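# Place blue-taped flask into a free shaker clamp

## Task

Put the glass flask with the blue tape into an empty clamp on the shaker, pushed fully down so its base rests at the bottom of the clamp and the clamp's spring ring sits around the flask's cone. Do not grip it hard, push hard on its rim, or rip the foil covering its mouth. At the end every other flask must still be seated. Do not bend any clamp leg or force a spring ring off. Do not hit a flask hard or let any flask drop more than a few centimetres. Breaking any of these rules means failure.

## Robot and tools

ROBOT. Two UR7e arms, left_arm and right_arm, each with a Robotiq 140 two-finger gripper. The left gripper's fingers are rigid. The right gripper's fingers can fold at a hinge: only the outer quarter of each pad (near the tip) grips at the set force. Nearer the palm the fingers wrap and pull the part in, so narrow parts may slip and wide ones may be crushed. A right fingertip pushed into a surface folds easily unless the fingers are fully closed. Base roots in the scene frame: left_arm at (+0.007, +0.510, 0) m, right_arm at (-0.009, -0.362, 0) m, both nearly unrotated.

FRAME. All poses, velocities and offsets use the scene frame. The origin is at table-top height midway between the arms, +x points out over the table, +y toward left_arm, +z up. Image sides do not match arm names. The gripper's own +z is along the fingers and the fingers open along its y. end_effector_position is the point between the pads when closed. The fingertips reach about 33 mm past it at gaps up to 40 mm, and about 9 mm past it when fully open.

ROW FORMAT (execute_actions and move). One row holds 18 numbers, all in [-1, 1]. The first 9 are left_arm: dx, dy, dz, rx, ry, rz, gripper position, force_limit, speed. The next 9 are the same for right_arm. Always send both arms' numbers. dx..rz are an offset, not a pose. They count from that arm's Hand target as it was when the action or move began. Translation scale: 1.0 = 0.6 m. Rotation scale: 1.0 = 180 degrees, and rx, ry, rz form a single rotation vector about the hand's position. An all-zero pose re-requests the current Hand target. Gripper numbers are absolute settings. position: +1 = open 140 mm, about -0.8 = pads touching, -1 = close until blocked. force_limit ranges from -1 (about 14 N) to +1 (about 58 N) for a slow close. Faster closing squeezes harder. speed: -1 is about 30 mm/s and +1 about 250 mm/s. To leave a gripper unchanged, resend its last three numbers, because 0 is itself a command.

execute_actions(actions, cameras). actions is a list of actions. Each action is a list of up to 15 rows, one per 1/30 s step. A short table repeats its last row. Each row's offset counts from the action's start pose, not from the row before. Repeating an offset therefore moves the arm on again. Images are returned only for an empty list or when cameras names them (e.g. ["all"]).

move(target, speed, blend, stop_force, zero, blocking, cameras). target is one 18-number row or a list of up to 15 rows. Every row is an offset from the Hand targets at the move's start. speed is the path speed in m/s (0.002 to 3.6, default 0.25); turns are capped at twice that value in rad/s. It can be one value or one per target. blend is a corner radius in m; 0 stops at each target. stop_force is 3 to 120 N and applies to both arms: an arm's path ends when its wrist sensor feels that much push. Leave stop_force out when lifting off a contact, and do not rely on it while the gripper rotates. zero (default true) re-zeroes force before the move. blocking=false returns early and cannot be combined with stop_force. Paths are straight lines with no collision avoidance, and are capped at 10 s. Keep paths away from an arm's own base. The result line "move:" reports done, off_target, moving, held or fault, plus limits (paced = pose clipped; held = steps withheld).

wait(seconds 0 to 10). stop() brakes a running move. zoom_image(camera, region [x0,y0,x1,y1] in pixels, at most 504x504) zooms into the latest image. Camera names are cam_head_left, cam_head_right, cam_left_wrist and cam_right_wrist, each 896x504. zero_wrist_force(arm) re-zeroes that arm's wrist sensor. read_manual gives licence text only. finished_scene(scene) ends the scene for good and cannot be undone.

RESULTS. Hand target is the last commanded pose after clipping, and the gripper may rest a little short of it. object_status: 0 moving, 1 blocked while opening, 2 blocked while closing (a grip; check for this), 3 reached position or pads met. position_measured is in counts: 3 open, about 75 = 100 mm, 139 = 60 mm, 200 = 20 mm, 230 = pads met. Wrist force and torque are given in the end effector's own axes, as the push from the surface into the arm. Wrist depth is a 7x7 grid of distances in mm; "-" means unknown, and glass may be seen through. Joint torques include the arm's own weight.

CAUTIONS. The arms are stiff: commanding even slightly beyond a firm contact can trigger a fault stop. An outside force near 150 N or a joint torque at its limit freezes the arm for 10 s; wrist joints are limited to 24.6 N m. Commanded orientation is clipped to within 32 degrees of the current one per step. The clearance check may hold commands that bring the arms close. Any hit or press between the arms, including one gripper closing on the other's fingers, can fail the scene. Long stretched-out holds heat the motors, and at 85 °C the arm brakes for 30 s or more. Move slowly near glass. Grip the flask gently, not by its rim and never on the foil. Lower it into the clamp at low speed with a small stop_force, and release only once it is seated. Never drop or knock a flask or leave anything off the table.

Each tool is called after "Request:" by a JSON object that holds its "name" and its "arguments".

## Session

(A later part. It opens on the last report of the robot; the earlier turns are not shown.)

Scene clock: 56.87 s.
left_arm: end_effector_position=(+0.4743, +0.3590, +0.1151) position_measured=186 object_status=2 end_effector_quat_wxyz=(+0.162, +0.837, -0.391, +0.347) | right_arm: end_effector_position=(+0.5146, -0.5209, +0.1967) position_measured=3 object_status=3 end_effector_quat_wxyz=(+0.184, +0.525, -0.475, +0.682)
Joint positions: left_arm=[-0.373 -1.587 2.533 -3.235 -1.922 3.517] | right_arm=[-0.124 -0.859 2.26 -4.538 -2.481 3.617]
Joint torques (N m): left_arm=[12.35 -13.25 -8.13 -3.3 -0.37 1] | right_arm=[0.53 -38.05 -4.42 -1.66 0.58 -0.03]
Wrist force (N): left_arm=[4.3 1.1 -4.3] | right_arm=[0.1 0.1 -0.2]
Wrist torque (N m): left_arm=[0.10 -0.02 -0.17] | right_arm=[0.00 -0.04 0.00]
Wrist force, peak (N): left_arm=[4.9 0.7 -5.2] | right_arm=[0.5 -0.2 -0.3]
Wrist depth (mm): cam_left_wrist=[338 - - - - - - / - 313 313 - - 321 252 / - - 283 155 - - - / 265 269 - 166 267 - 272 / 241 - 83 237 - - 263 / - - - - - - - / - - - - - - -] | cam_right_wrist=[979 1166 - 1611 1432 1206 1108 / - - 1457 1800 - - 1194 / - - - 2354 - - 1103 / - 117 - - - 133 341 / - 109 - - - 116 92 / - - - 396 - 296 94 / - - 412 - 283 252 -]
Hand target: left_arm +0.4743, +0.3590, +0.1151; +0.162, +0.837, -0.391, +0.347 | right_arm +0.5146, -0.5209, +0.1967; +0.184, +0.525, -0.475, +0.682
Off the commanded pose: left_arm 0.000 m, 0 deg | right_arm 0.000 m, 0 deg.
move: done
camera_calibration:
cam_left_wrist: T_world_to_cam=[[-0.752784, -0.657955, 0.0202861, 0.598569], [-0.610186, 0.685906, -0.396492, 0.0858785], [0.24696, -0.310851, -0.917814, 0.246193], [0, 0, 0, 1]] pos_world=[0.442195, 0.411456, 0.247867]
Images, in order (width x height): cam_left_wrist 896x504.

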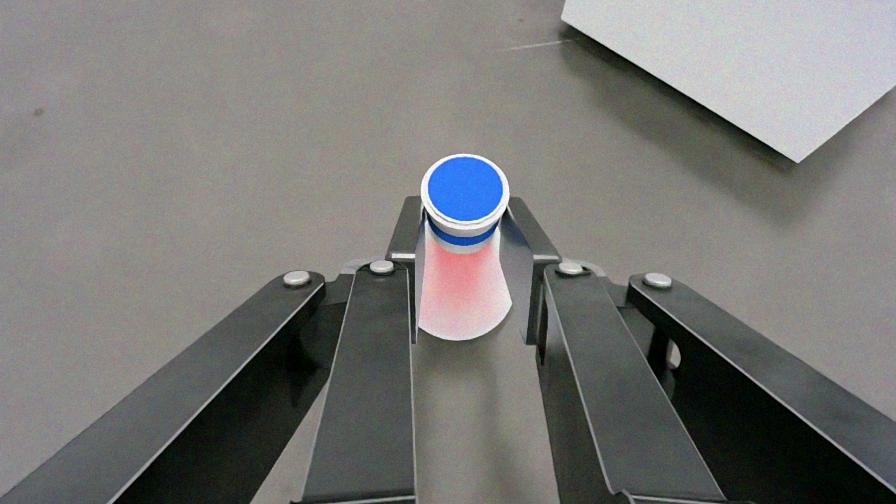

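Request:
{"name": "move", "arguments": {"target": [[0,0,0,0,0,0,-0.4,-0.1,-1,0,0,0,0,0,0,1,1,1],[0,0,0.0045,0,0,0,-0.4,-0.1,-1,0,0,0,0,0,0,1,1,1],[0,0,0.0045,0,0,0,-1,-0.1,-1,0,0,0,0,0,0,1,1,1]], "speed": 0.05, "cameras": ["cam_left_wrist"]}}

Request:
{"name": "zoom_image", "arguments": {"camera": "cam_left_wrist", "region": [380, 120, 560, 300]}}

Scene clock: 60.63 s.
left_arm: end_effector_position=(+0.4744, +0.3590, +0.1178) position_measured=184 object_status=2 end_effector_quat_wxyz=(+0.162, +0.837, -0.391, +0.347) | right_arm: end_effector_position=(+0.5146, -0.5209, +0.1967) position_measured=3 object_status=3 end_effector_quat_wxyz=(+0.184, +0.525, -0.475, +0.682)
Joint positions: left_arm=[-0.373 -1.596 2.529 -3.223 -1.922 3.517] | right_arm=[-0.124 -0.859 2.26 -4.538 -2.481 3.617]
Joint torques (N m): left_arm=[11.51 -6.93 -11.18 -4.66 -1.54 0.78] | right_arm=[0.25 -38.83 -4.99 -1.81 0.29 0.26]
Wrist force (N): left_arm=[3.0 0.1 -2.1] | right_arm=[0.2 0.2 -0.1]
Wrist torque (N m): left_arm=[0.07 -0.08 -0.17] | right_arm=[0.04 -0.05 0.00]
Wrist force, peak (N): left_arm=[5.1 0.8 -5.2] | right_arm=[0.6 -0.3 -0.3]
Wrist depth (mm): cam_left_wrist=[- - - 332 340 - - / - 314 315 315 327 - 318 / 286 - 290 163 - 303 - / - - - 169 115 - 275 / - - 89 238 - - - / - - - - - - - / - - - - - - -] | cam_right_wrist=[- 1218 - 1540 1440 - - / - 1237 - 1724 1484 - - / 1012 1042 - - 1622 1484 409 / 914 122 - - - 133 348 / - 109 1218 - - 123 92 / - - - 413 353 303 94 / - - - 336 284 259 -]
Hand target: left_arm +0.4743, +0.3590, +0.1178; +0.162, +0.837, -0.391, +0.347 | right_arm +0.5146, -0.5209, +0.1967; +0.184, +0.525, -0.475, +0.682
Off the commanded pose: left_arm 0.000 m, 0 deg | right_arm 0.000 m, 0 deg.
move: done
camera_calibration:
cam_left_wrist: T_world_to_cam=[[-0.752766, -0.657978, 0.0202168, 0.598532], [-0.610171, 0.685887, -0.396548, 0.0869637], [0.247053, -0.310843, -0.917791, 0.248621], [0, 0, 0, 1]] pos_world=[0.442195, 0.411456, 0.250567]
Images, in order (width x height): cam_left_wrist 896x504.

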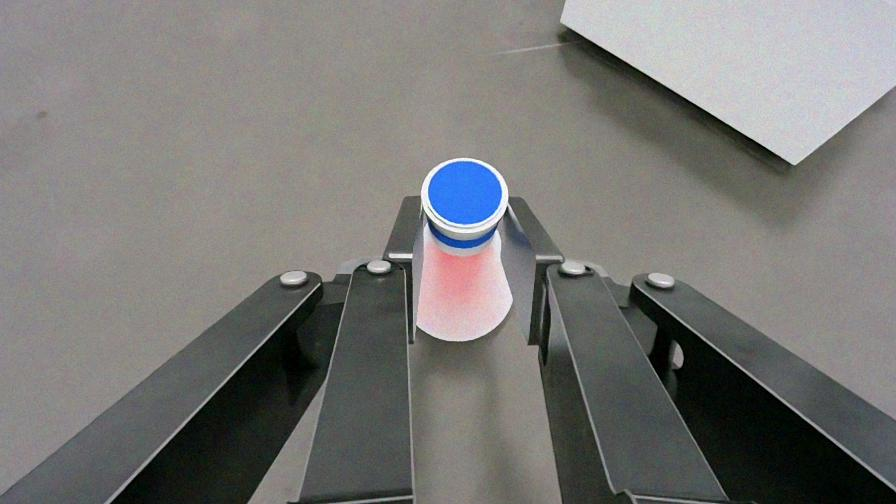

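Scaled by 2.800 from the camera's 896x504 image, which has a finer 1280x720 frame.

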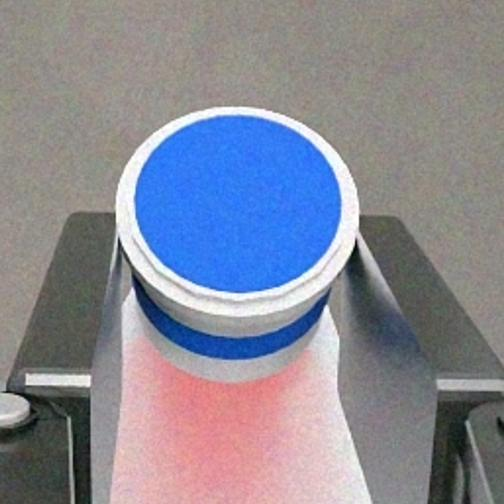

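Request:
{"name": "move", "arguments": {"target": [[0,0,0,0,0,0,-0.4,-0.1,-1,0,0,0,0,0,0,1,1,1],[-0.0027,0.0032,-0.0018,0,0,0,-0.4,-0.1,-1,0,0,0,0,0,0,1,1,1],[-0.0027,0.0032,-0.0018,0,0,0,-1,-0.1,-1,0,0,0,0,0,0,1,1,1]], "speed": 0.05, "cameras": ["cam_left_wrist"]}}

Request:
{"name": "zoom_image", "arguments": {"camera": "cam_left_wrist", "region": [380, 120, 560, 300]}}

Scene clock: 68.10 s.
left_arm: end_effector_position=(+0.4727, +0.3609, +0.1167) position_measured=187 object_status=0 end_effector_quat_wxyz=(+0.162, +0.837, -0.391, +0.347) | right_arm: end_effector_position=(+0.5146, -0.5209, +0.1967) position_measured=3 object_status=3 end_effector_quat_wxyz=(+0.184, +0.525, -0.475, +0.682)
Joint positions: left_arm=[-0.369 -1.597 2.535 -3.226 -1.925 3.52] | right_arm=[-0.124 -0.859 2.26 -4.538 -2.481 3.617]
Joint torques (N m): left_arm=[-6.14 -19.15 -19.78 -2.78 0.82 -1] | right_arm=[0.11 -39.23 -4.81 -1.58 0.51 0.18]
Wrist force (N): left_arm=[4.0 0.6 -4.1] | right_arm=[0.3 -0.3 -0.3]
Wrist torque (N m): left_arm=[0.08 -0.03 -0.29] | right_arm=[-0.07 -0.06 0.00]
Wrist force, peak (N): left_arm=[4.2 0.6 -4.0] | right_arm=[0.4 -0.1 -0.5]
Wrist depth (mm): cam_left_wrist=[339 - - - - 283 232 / 314 311 314 - 312 290 316 / - 284 - 156 - - 299 / - - - 155 - - - / - - 83 - 95 - 253 / - - - - - - 240 / - - - - - - -] | cam_right_wrist=[1012 1243 1449 - 1475 1172 - / 964 - 1511 1689 1440 - - / 1003 - 1511 - - - - / - 117 - - - 132 - / - 109 - - - 116 92 / - 1024 - - 343 - 94 / - - - 325 282 247 -]
Hand target: left_arm +0.4727, +0.3609, +0.1167; +0.162, +0.837, -0.391, +0.347 | right_arm +0.5146, -0.5209, +0.1967; +0.184, +0.525, -0.475, +0.682
Off the commanded pose: left_arm 0.000 m, 0 deg | right_arm 0.000 m, 0 deg.
move: done
camera_calibration:
cam_left_wrist: T_world_to_cam=[[-0.752784, -0.657955, 0.0202861, 0.598648], [-0.610186, 0.685906, -0.396492, 0.0841648], [0.24696, -0.310851, -0.917814, 0.248678], [0, 0, 0, 1]] pos_world=[0.440595, 0.413456, 0.249467]
Images, in order (width x height): cam_left_wrist 896x504.

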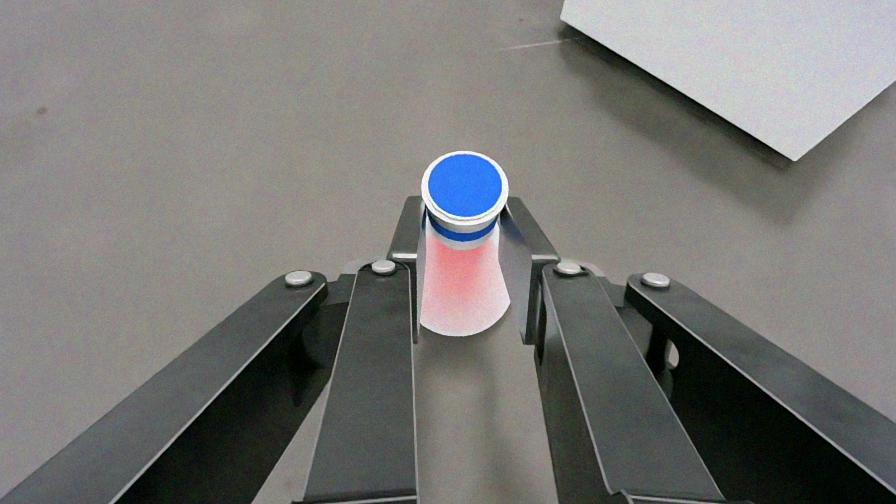

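Scaled by 2.800 from the camera's 896x504 image, which has a finer 1280x720 frame.

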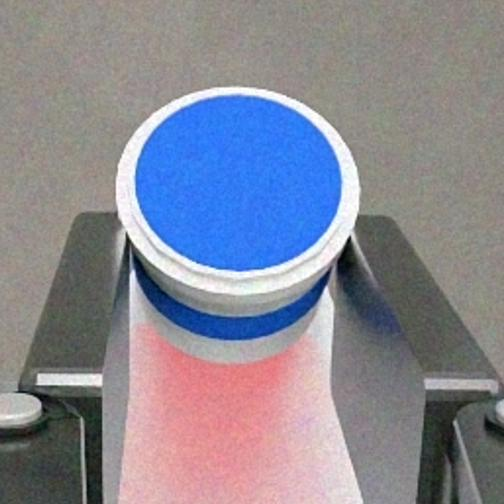

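Request:
{"name": "move", "arguments": {"target": [0,0,0.01,0,0,0,-1,-0.1,-1,0,0,0,0,0,0,1,1,1], "speed": 0.02, "cameras": ["cam_left_wrist"]}}

Request:
{"name": "zoom_image", "arguments": {"camera": "cam_left_wrist", "region": [380, 120, 560, 300]}}

Scene clock: 70.10 s.
left_arm: end_effector_position=(+0.4728, +0.3609, +0.1228) position_measured=187 object_status=2 end_effector_quat_wxyz=(+0.162, +0.837, -0.391, +0.347) end_effector_velocity=(+0.001, +0.000, +0.000) end_effector_angular_velocity=(-0.001, -0.002, +0.000) | right_arm: end_effector_position=(+0.5146, -0.5209, +0.1967) position_measured=3 object_status=3 end_effector_quat_wxyz=(+0.184, +0.525, -0.475, +0.682)
Joint positions: left_arm=[-0.369 -1.617 2.527 -3.199 -1.924 3.52] | right_arm=[-0.124 -0.859 2.26 -4.538 -2.481 3.617]
Joint velocities: left_arm=[0 0.003 0 -0.005 0 0] | right_arm=[within noise]
Joint torques (N m): left_arm=[-13.5 -9.59 -12.18 -5.97 -1.59 -0.78] | right_arm=[1.21 -38.47 -5.31 -1.43 0.48 0.22]
Wrist force (N): left_arm=[-0.2 -0.4 1.5] | right_arm=[0.0 0.0 -0.1]
Wrist torque (N m): left_arm=[0.12 -0.12 -0.29] | right_arm=[-0.02 -0.02 0.00]
Wrist force, peak (N): left_arm=[4.0 0.6 -4.2] | right_arm=[0.4 -0.4 -0.1]
Wrist depth (mm): cam_left_wrist=[- - - 348 331 282 - / - - - - - - - / 299 - - 157 301 298 - / 269 - 270 169 271 - - / - - 83 243 95 - 257 / - - - 241 - - 248 / - - - - - - -] | cam_right_wrist=[910 - - 1493 1353 1230 - / - - - 1787 - 1189 1177 / 945 - - - - - - / 942 117 - - - 133 356 / - 109 - 512 431 123 92 / - - 553 456 - 310 94 / - - - - 283 247 -]
Hand target: left_arm +0.4727, +0.3609, +0.1227; +0.162, +0.837, -0.391, +0.347 | right_arm +0.5146, -0.5209, +0.1967; +0.184, +0.525, -0.475, +0.682
Off the commanded pose: left_arm 0.000 m, 0 deg | right_arm 0.000 m, 0 deg.
move: done
camera_calibration:
cam_left_wrist: T_world_to_cam=[[-0.752765, -0.657979, 0.0202174, 0.598543], [-0.610172, 0.685886, -0.396548, 0.0865993], [0.247053, -0.310843, -0.917791, 0.254227], [0, 0, 0, 1]] pos_world=[0.440595, 0.413456, 0.255567]
Images, in order (width x height): cam_left_wrist 896x504.

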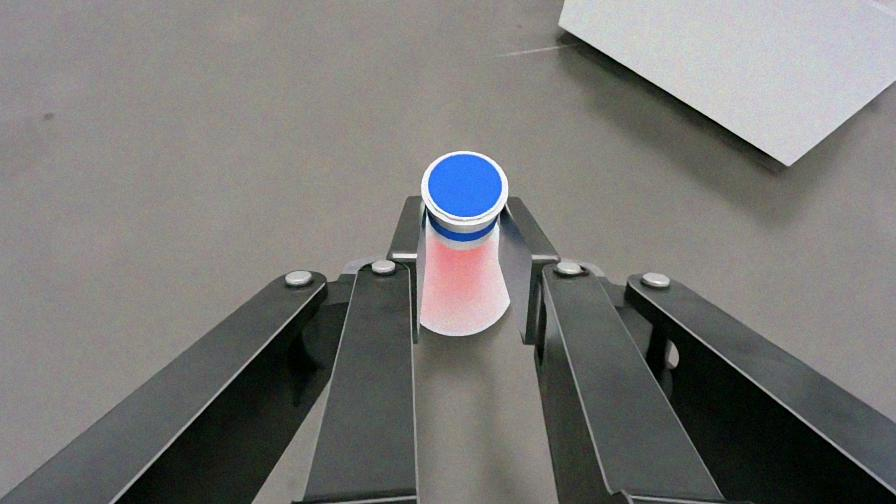

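Scaled by 2.800 from the camera's 896x504 image, which has a finer 1280x720 frame.

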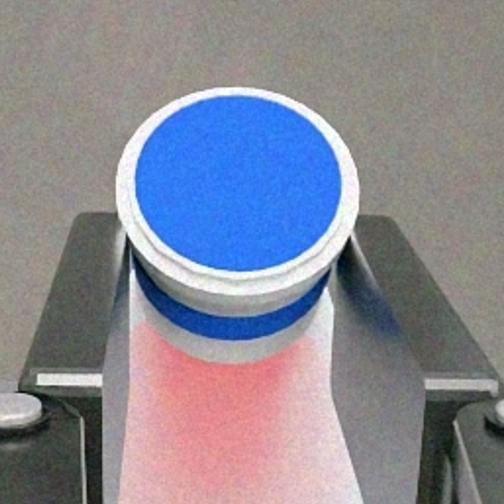

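Request:
{"name": "move", "arguments": {"target": [[0,0,0.3,0,0,0,-1,-0.1,-1,0,0,0,0,0,0,1,1,1],[-0.18,-0.368,0.412,0,0,0,-1,-0.1,-1,0,0,0,0,0,0,1,1,1]], "speed": 0.2, "blend": [0.05,0], "cameras": ["cam_left_wrist","cam_head_left","cam_head_right"]}}

Request:
{"name": "zoom_image", "arguments": {"camera": "cam_left_wrist", "region": [420, 0, 896, 300]}}

Scene clock: 75.40 s.
left_arm: end_effector_position=(+0.3647, +0.1402, +0.3698) position_measured=187 object_status=2 end_effector_quat_wxyz=(+0.162, +0.837, -0.391, +0.347) | right_arm: end_effector_position=(+0.5146, -0.5209, +0.1967) position_measured=3 object_status=3 end_effector_quat_wxyz=(+0.184, +0.525, -0.475, +0.682)
Joint positions: left_arm=[-1.225 -2.064 2.103 -2.365 -1.33 2.894] | right_arm=[-0.124 -0.859 2.26 -4.538 -2.481 3.617]
Joint torques (N m): left_arm=[-15.5 -3.86 -29.44 -4.53 1.3 -1.9] | right_arm=[-0.16 -39.41 -4.59 -1.55 0.52 0.32]
Wrist force (N): left_arm=[-0.4 -0.5 1.1] | right_arm=[0.3 -0.2 -0.1]
Wrist torque (N m): left_arm=[0.10 -0.09 -0.29] | right_arm=[-0.05 -0.08 0.00]
Wrist force, peak (N): left_arm=[-2.7 -0.3 3.9] | right_arm=[0.3 0.0 -0.5]
Wrist depth (mm): cam_left_wrist=[1027 - - 648 688 400 426 / - - - 629 629 453 1603 / 559 - 562 160 419 594 1501 / - - 543 172 430 1348 1340 / - - 83 238 95 - - / - - - - - - 1223 / - - - - - - -] | cam_right_wrist=[- - 1511 1762 1383 1206 - / - - 1502 1643 1540 1457 - / - - 1484 1943 1700 - - / - 122 - 1424 1632 132 328 / - 109 - - 405 123 92 / - 987 - - 347 - 94 / - - - 341 279 249 -]
Hand target: left_arm +0.3647, +0.1401, +0.3699; +0.162, +0.837, -0.391, +0.347 | right_arm +0.5146, -0.5209, +0.1967; +0.184, +0.525, -0.475, +0.682
Off the commanded pose: left_arm 0.000 m, 0 deg | right_arm 0.000 m, 0 deg.
move: done
camera_calibration:
cam_left_wrist: T_world_to_cam=[[-0.752825, -0.657908, 0.0202689, 0.36695], [-0.61017, 0.685988, -0.396375, 0.269986], [0.246874, -0.310769, -0.917865, 0.439051], [0, 0, 0, 1]] pos_world=[0.332595, 0.192656, 0.502567]
Images, in order (width x height): cam_head_left 896x504, cam_head_right 896x504, cam_left_wrist 896x504.

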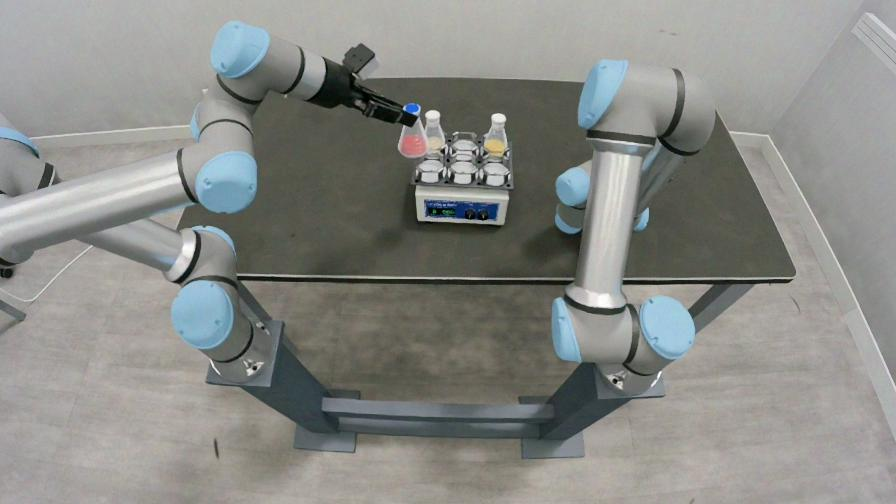

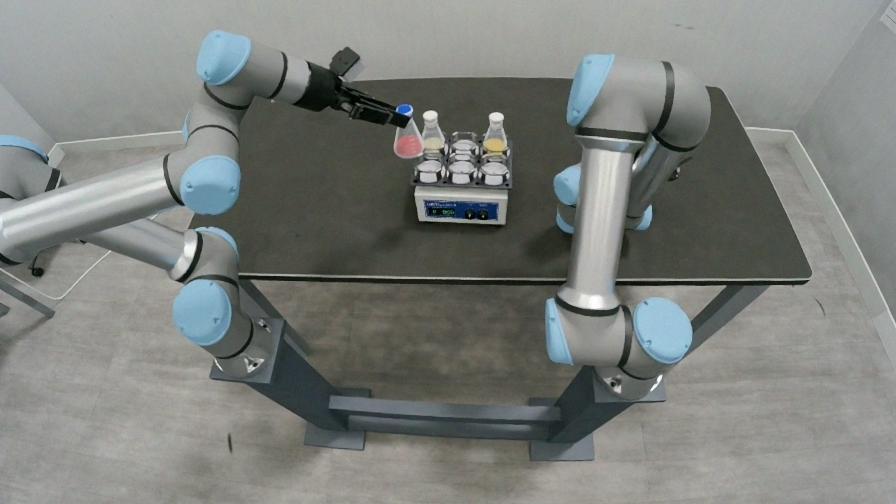

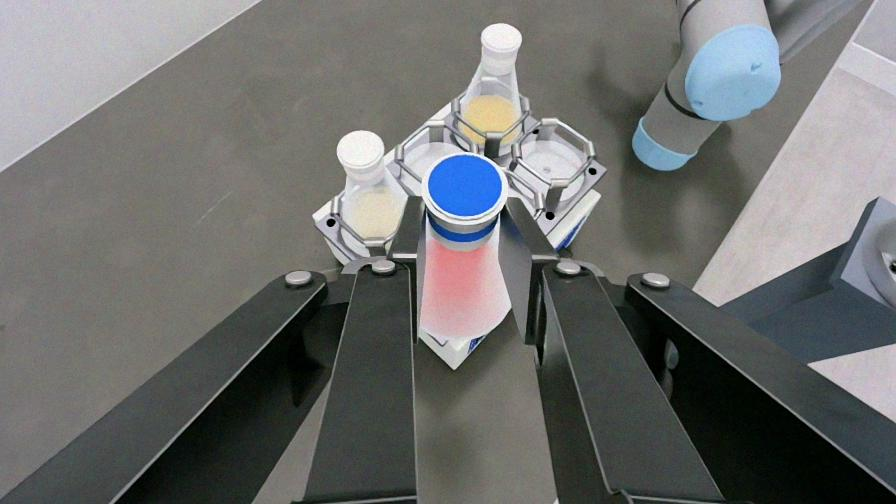

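Scaled by 1.059 from the camera's 896x504 image, which has a finer 1280x720 frame.

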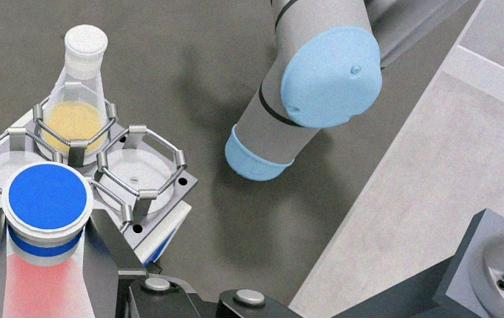

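Request:
{"name": "zoom_image", "arguments": {"camera": "cam_left_wrist", "region": [300, 10, 620, 280]}}

Request:
{"name": "zoom_image", "arguments": {"camera": "cam_left_wrist", "region": [460, 60, 620, 240]}}

Scaled by 1.575 from the camera's 896x504 image, which has a finer 1280x720 frame.

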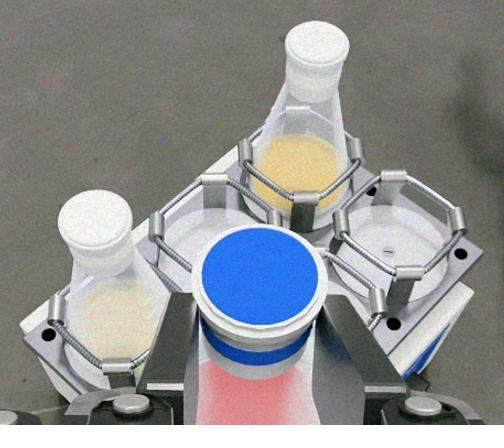

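Scaled by 2.800 from the camera's 896x504 image, which has a finer 1280x720 frame.

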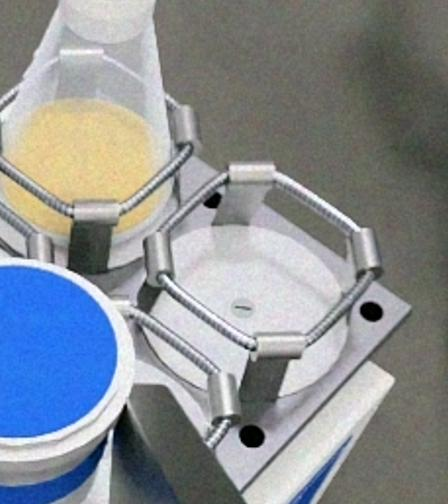

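Request:
{"name": "move", "arguments": {"target": [0.0538,-0.1743,-0.058,0,0,0,-1,-0.1,-1,0,0,0,0,0,0,1,1,1], "speed": 0.15, "cameras": ["cam_left_wrist","cam_head_left","cam_head_right"]}}

Request:
{"name": "zoom_image", "arguments": {"camera": "cam_left_wrist", "region": [300, 80, 620, 360]}}

Request:
{"name": "zoom_image", "arguments": {"camera": "cam_head_left", "region": [390, 80, 530, 220]}}

Request:
{"name": "zoom_image", "arguments": {"camera": "cam_head_right", "region": [390, 80, 530, 220]}}

Scene clock: 85.30 s.
left_arm: end_effector_position=(+0.3969, +0.0355, +0.3350) position_measured=187 object_status=2 end_effector_quat_wxyz=(+0.162, +0.837, -0.391, +0.347) | right_arm: end_effector_position=(+0.5146, -0.5209, +0.1967) position_measured=3 object_status=3 end_effector_quat_wxyz=(+0.184, +0.525, -0.475, +0.682)
Joint positions: left_arm=[-1.241 -1.769 2.006 -2.561 -1.319 2.882] | right_arm=[-0.124 -0.859 2.26 -4.538 -2.481 3.617]
Joint torques (N m): left_arm=[11.57 -7.98 -25.14 -5.26 -1.09 1.32] | right_arm=[0.07 -39.11 -5.71 -1.76 0.77 0.55]
Wrist force (N): left_arm=[-0.2 -0.6 1.7] | right_arm=[0.0 -0.1 -0.3]
Wrist torque (N m): left_arm=[0.07 -0.12 -0.20] | right_arm=[-0.04 -0.02 0.00]
Wrist force, peak (N): left_arm=[0.8 0.0 3.7] | right_arm=[0.6 0.0 -0.3]
Wrist depth (mm): cam_left_wrist=[- - 627 657 643 340 346 / - 567 - 565 583 318 393 / - - - 158 534 369 1363 / - 505 104 168 124 - 1333 / 463 - 83 238 95 1248 1438 / - - - - - - - / - - - - - - -] | cam_right_wrist=[- 1269 1654 1762 1415 1139 1155 / - - 1540 1749 1331 - - / - - - - - 1466 - / - 127 - - - 133 319 / - 109 - - - 116 92 / - - - 418 348 - 94 / - - 390 340 287 - -]
Hand target: left_arm +0.3970, +0.0355, +0.3351; +0.162, +0.837, -0.391, +0.347 | right_arm +0.5146, -0.5209, +0.1967; +0.184, +0.525, -0.475, +0.682
Off the commanded pose: left_arm 0.000 m, 0 deg | right_arm 0.000 m, 0 deg.
move: done
camera_calibration:
cam_left_wrist: T_world_to_cam=[[-0.752825, -0.657909, 0.0202669, 0.323077], [-0.61018, 0.686001, -0.396338, 0.347618], [0.246851, -0.310739, -0.917881, 0.366759], [0, 0, 0, 1]] pos_world=[0.364795, 0.0880557, 0.467868]
Images, in order (width x height): cam_head_left 896x504, cam_head_right 896x504, cam_left_wrist 896x504.

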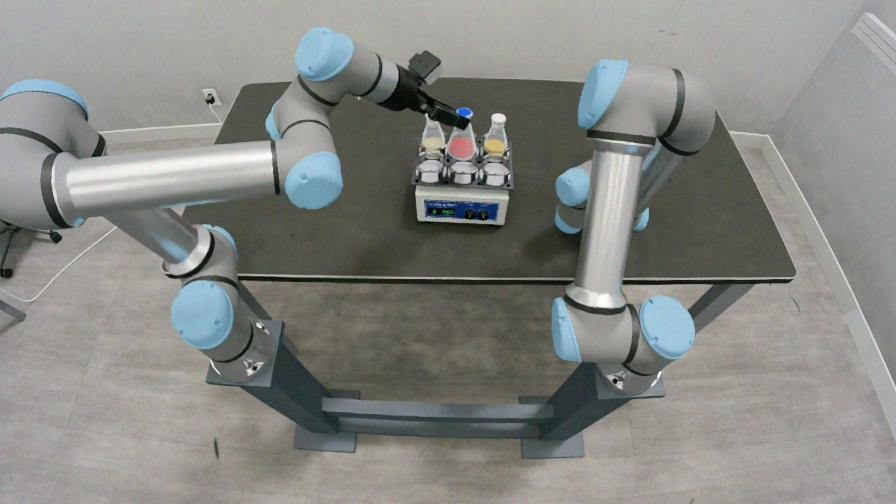

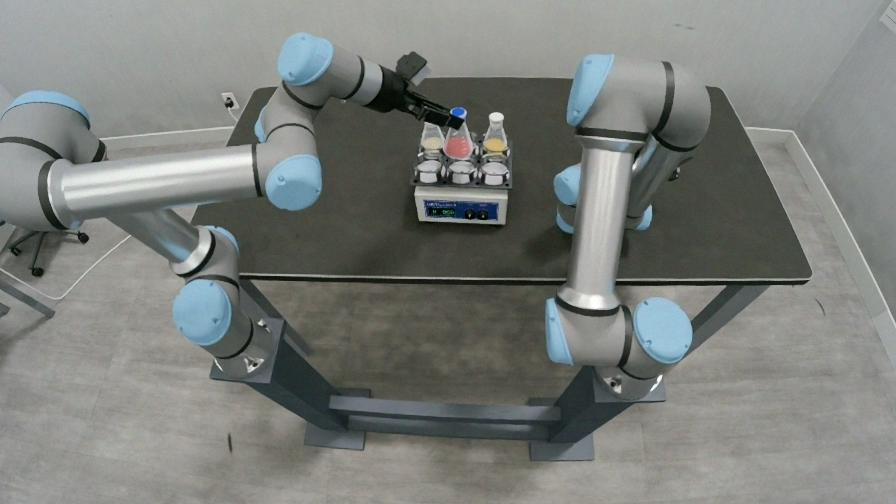

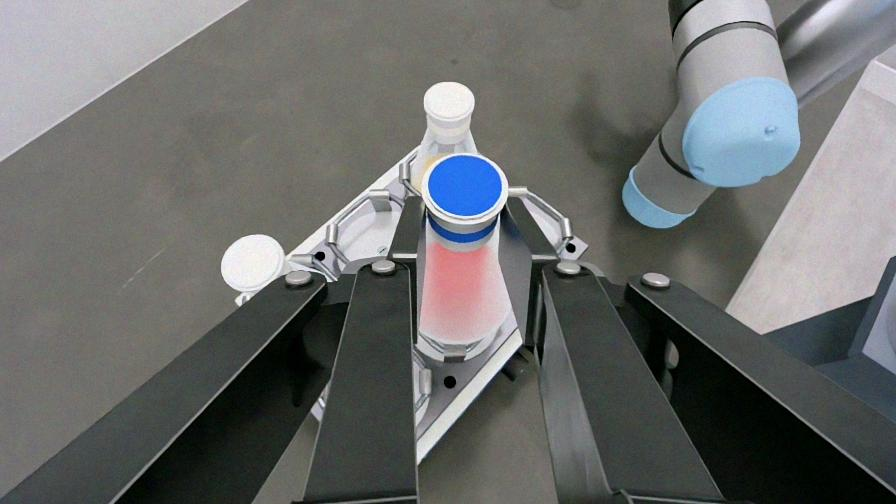

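Scaled by 1.575 from the camera's 896x504 image, which has a finer 1280x720 frame.

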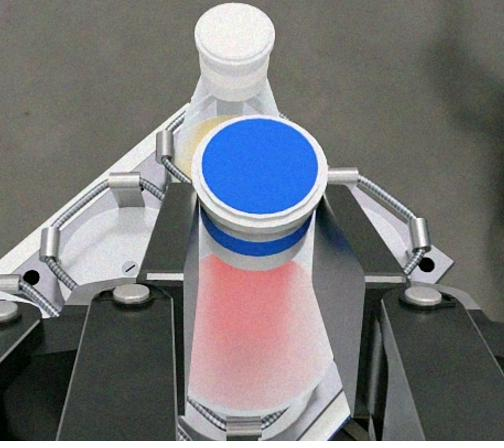

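Scaled by 3.600 from the camera's 896x504 image, which has a finer 1280x720 frame.

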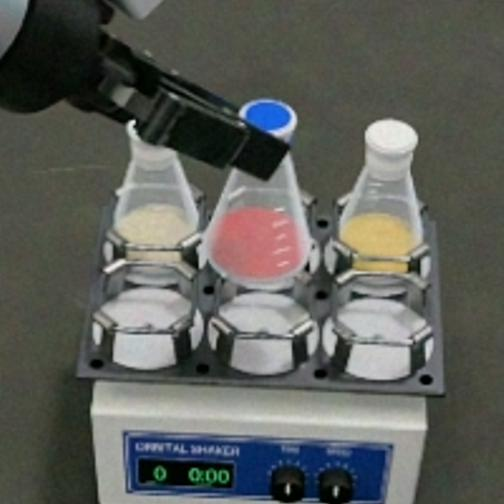

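Scaled by 3.600 from the camera's 896x504 image, which has a finer 1280x720 frame.

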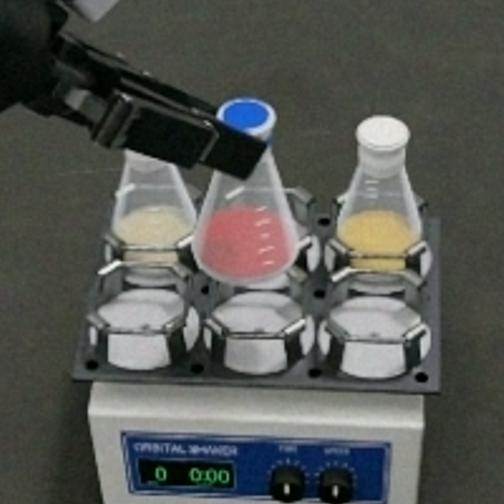

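Request:
{"name": "move", "arguments": {"target": [0.0042,0,-0.035,0,0,0,-1,-0.1,-1,0,0,0,0,0,0,1,1,1], "speed": 0.06, "stop_force": 5, "cameras": ["cam_left_wrist","cam_head_left","cam_head_right"]}}

Request:
{"name": "zoom_image", "arguments": {"camera": "cam_left_wrist", "region": [300, 120, 620, 400]}}

Request:
{"name": "zoom_image", "arguments": {"camera": "cam_head_left", "region": [410, 100, 510, 200]}}

Request:
{"name": "zoom_image", "arguments": {"camera": "cam_head_right", "region": [410, 100, 510, 200]}}

Scene clock: 94.90 s.
left_arm: end_effector_position=(+0.3995, +0.0355, +0.3141) position_measured=187 object_status=2 end_effector_quat_wxyz=(+0.162, +0.837, -0.391, +0.347) | right_arm: end_effector_position=(+0.5146, -0.5209, +0.1967) position_measured=3 object_status=3 end_effector_quat_wxyz=(+0.184, +0.525, -0.475, +0.682)
Joint positions: left_arm=[-1.235 -1.75 2.047 -2.622 -1.323 2.886] | right_arm=[-0.124 -0.859 2.26 -4.538 -2.481 3.617]
Joint torques (N m): left_arm=[-15.88 -23.93 -29.77 -5.33 1.73 -1.16] | right_arm=[1.21 -39.44 -5.53 -1.45 0.7 0.58]
Wrist force (N): left_arm=[-0.2 -0.9 1.6] | right_arm=[0.1 -0.2 -0.1]
Wrist torque (N m): left_arm=[0.02 -0.12 -0.31] | right_arm=[-0.04 -0.03 0.00]
Wrist force, peak (N): left_arm=[-0.9 -0.6 2.1] | right_arm=[0.4 -0.3 -0.4]
Wrist depth (mm): cam_left_wrist=[- - - - - 330 326 / 559 - 619 - - 302 291 / - - - 158 517 387 1412 / - - 206 174 124 - 1333 / - - 83 241 95 - 1163 / - - - - - - - / - - - - - - -] | cam_right_wrist=[1118 - - - 1249 1302 - / - 1134 - 1677 - 1331 - / - 1134 1440 1643 1749 1449 - / 949 117 - - - 133 351 / - 109 1338 - - 116 92 / - 1093 - 482 324 293 94 / - - - - 287 259 -]
Hand target: left_arm +0.3995, +0.0355, +0.3141; +0.162, +0.837, -0.391, +0.347 | right_arm +0.5146, -0.5209, +0.1967; +0.184, +0.525, -0.475, +0.682
Off the commanded pose: left_arm 0.000 m, 0 deg | right_arm 0.000 m, 0 deg.
move: done
camera_calibration:
cam_left_wrist: T_world_to_cam=[[-0.752784, -0.657955, 0.0202861, 0.325441], [-0.610186, 0.685906, -0.396492, 0.340961], [0.24696, -0.310851, -0.917814, 0.346781], [0, 0, 0, 1]] pos_world=[0.367395, 0.0880558, 0.446867]
Images, in order (width x height): cam_head_left 896x504, cam_head_right 896x504, cam_left_wrist 896x504.

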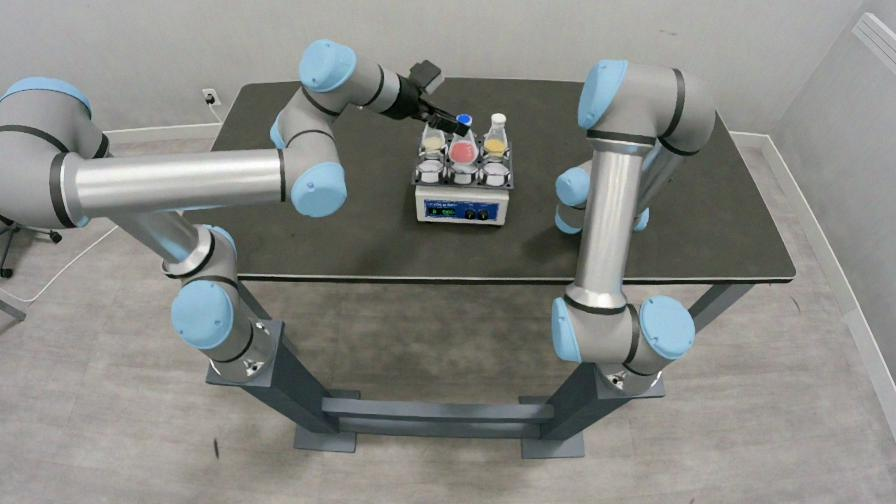

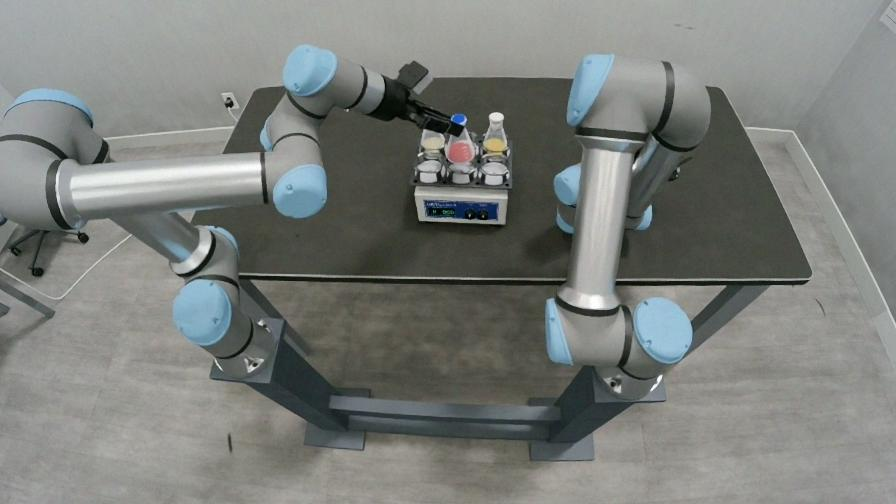

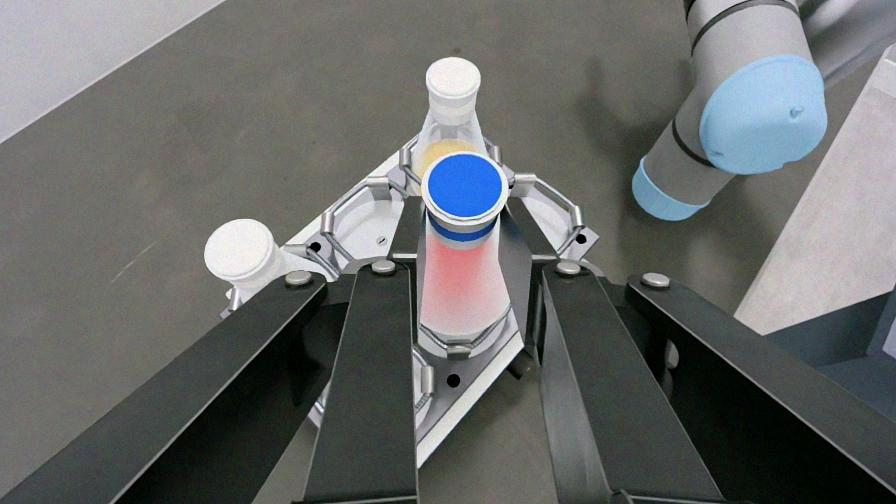

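Scaled by 1.575 from the camera's 896x504 image, which has a finer 1280x720 frame.

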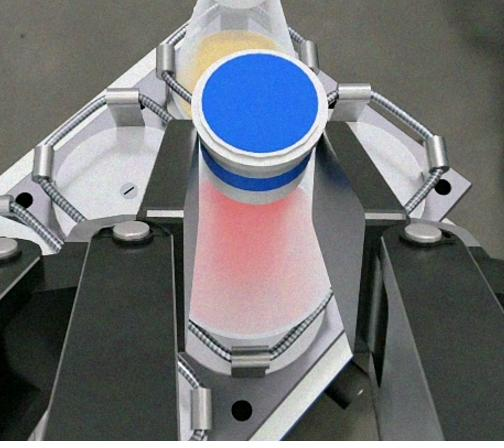

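Scaled by 5.040 from the camera's 896x504 image, which has a finer 1280x720 frame.

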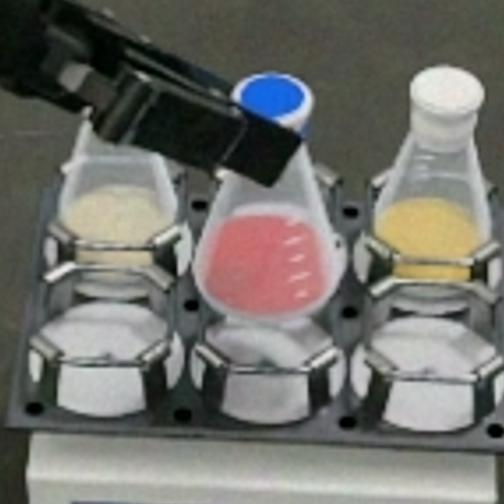

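Scaled by 5.040 from the camera's 896x504 image, which has a finer 1280x720 frame.

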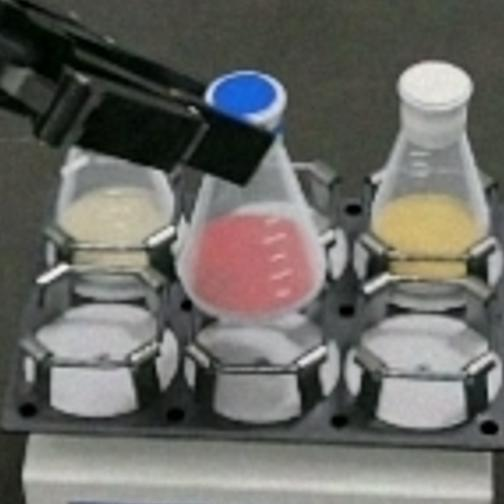

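Request:
{"name": "zoom_image", "arguments": {"camera": "cam_left_wrist", "region": [400, 270, 540, 390]}}

Request:
{"name": "zoom_image", "arguments": {"camera": "cam_head_left", "region": [440, 135, 490, 190]}}

Request:
{"name": "zoom_image", "arguments": {"camera": "cam_head_right", "region": [440, 135, 490, 190]}}

Scaled by 3.600 from the camera's 896x504 image, which has a finer 1280x720 frame.

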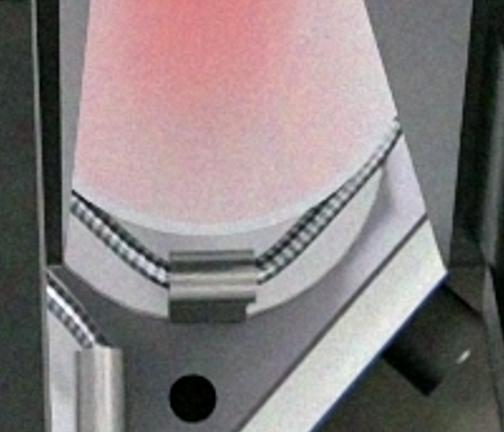

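Scaled by 9.164 from the camera's 896x504 image, which has a finer 1280x720 frame.

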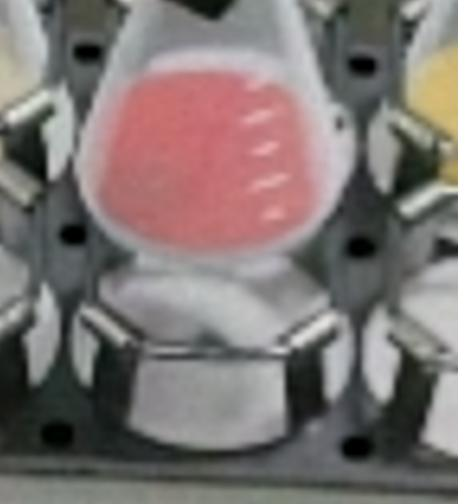

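Scaled by 9.164 from the camera's 896x504 image, which has a finer 1280x720 frame.

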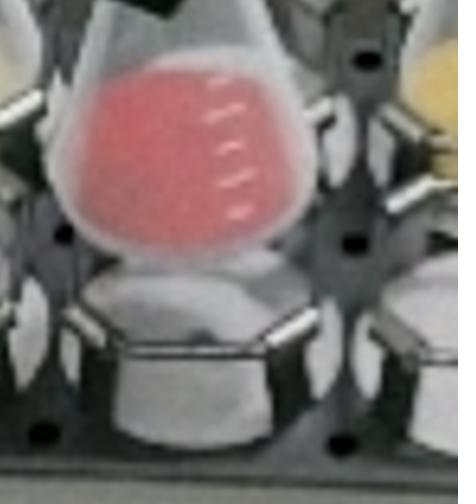

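Request:
{"name": "move", "arguments": {"target": [0.0015,0.0033,-0.018,0,0,0,-1,-0.1,-1,0,0,0,0,0,0,1,1,1], "speed": 0.03, "stop_force": 5, "cameras": ["cam_left_wrist","cam_head_left","cam_head_right"]}}

Request:
{"name": "zoom_image", "arguments": {"camera": "cam_left_wrist", "region": [400, 270, 540, 390]}}

Request:
{"name": "zoom_image", "arguments": {"camera": "cam_head_left", "region": [440, 135, 490, 190]}}

Request:
{"name": "zoom_image", "arguments": {"camera": "cam_head_right", "region": [440, 135, 490, 190]}}

Scene clock: 120.30 s.
left_arm: end_effector_position=(+0.4004, +0.0375, +0.3033) position_measured=187 object_status=2 end_effector_quat_wxyz=(+0.162, +0.837, -0.391, +0.347) | right_arm: end_effector_position=(+0.5146, -0.5209, +0.1967) position_measured=3 object_status=3 end_effector_quat_wxyz=(+0.184, +0.525, -0.475, +0.682)
Joint positions: left_arm=[-1.231 -1.743 2.071 -2.653 -1.326 2.889] | right_arm=[-0.124 -0.859 2.26 -4.538 -2.481 3.617]
Joint torques (N m): left_arm=[-11.56 -25.09 -30.52 -3.27 1.5 -1.07] | right_arm=[-0.03 -39.15 -5.72 -1.41 0.87 0.18]
Wrist force (N): left_arm=[-0.2 -0.5 1.5] | right_arm=[0.2 -0.1 -0.2]
Wrist torque (N m): left_arm=[0.09 -0.12 -0.32] | right_arm=[-0.04 -0.05 0.01]
Wrist force, peak (N): left_arm=[-0.6 -0.7 1.9] | right_arm=[0.6 0.2 -0.2]
Wrist depth (mm): cam_left_wrist=[- - 538 605 586 321 314 / - - 545 341 - 306 277 / - - 522 160 499 386 1355 / - - 200 245 320 - 1310 / - - 83 242 95 452 1216 / - - - - - - - / - - - - - - -] | cam_right_wrist=[- - - 1415 1449 1249 1134 / - - - 1898 - - 1269 / - - 1331 1700 - - - / 907 117 - 1991 - 133 - / - 109 1282 - - 116 92 / - - - - 347 306 94 / - - - 340 283 254 -]
Hand target: left_arm +0.4004, +0.0375, +0.3033; +0.162, +0.837, -0.391, +0.347 | right_arm +0.5146, -0.5209, +0.1967; +0.184, +0.525, -0.475, +0.682
Off the commanded pose: left_arm 0.000 m, 0 deg | right_arm 0.000 m, 0 deg.
move: done
camera_calibration:
cam_left_wrist: T_world_to_cam=[[-0.752738, -0.658007, 0.0203173, 0.327627], [-0.610243, 0.685856, -0.39649, 0.335881], [0.246959, -0.310852, -0.917814, 0.337269], [0, 0, 0, 1]] pos_world=[0.368295, 0.0900558, 0.436067]
Images, in order (width x height): cam_head_left 896x504, cam_head_right 896x504, cam_left_wrist 896x504.

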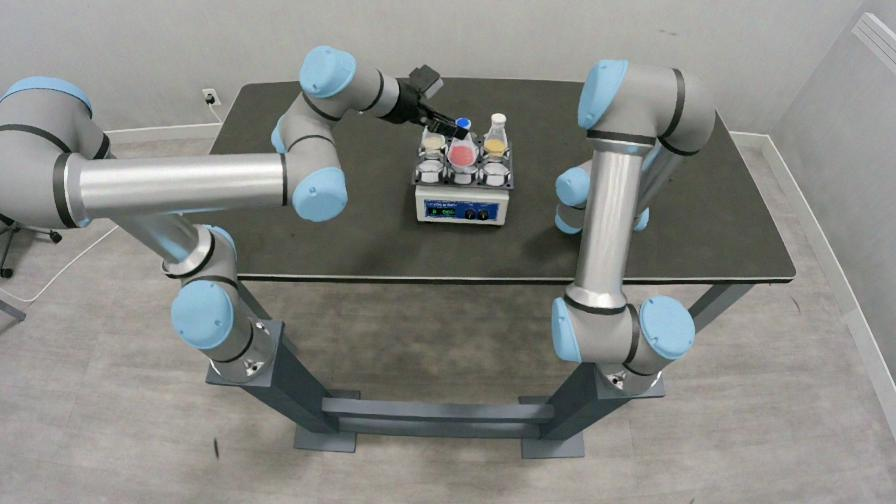

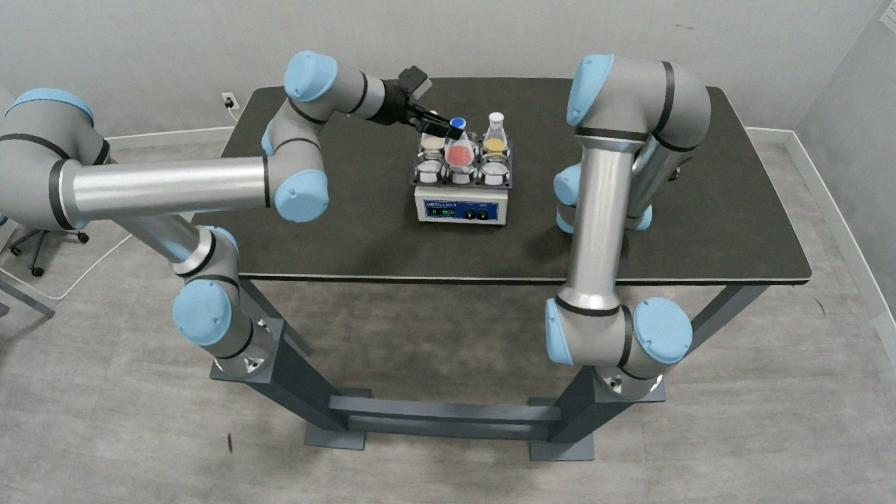

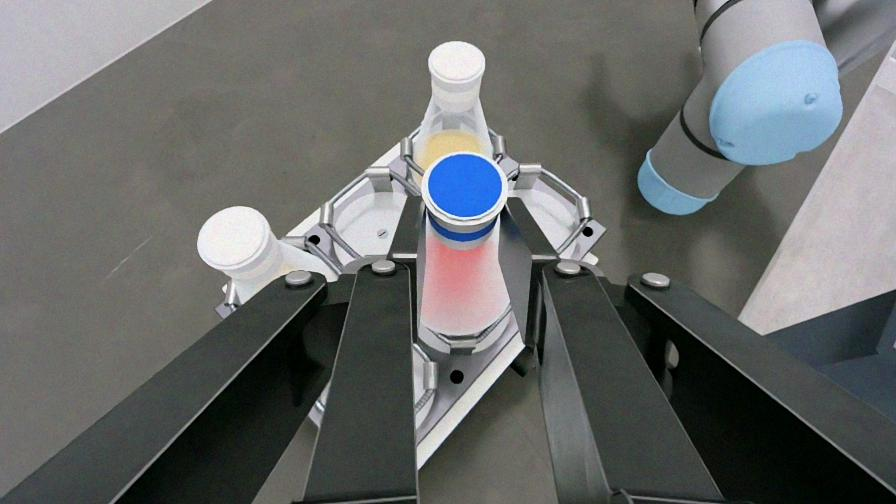

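Scaled by 3.600 from the camera's 896x504 image, which has a finer 1280x720 frame.

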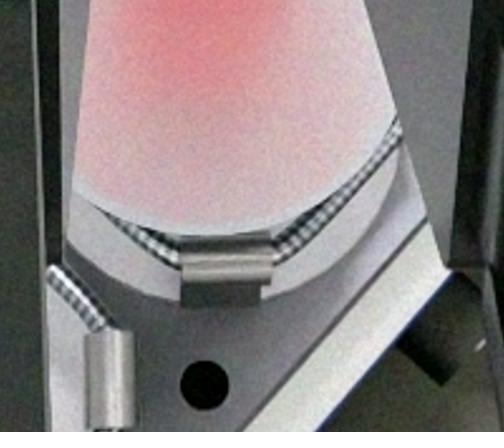

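Scaled by 9.164 from the camera's 896x504 image, which has a finer 1280x720 frame.

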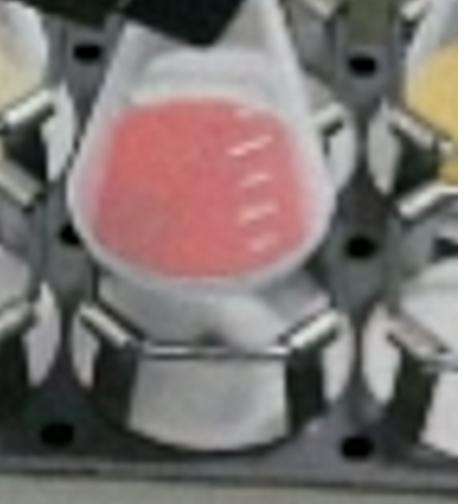

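Scaled by 9.164 from the camera's 896x504 image, which has a finer 1280x720 frame.

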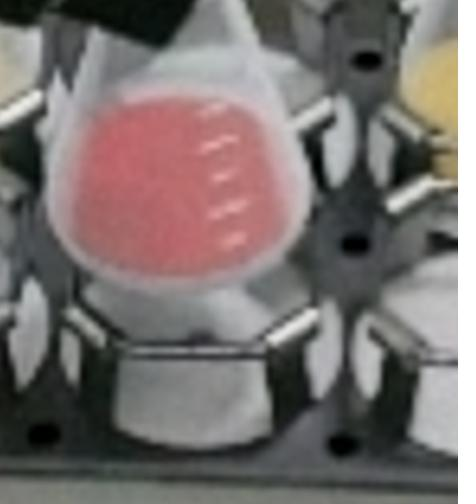

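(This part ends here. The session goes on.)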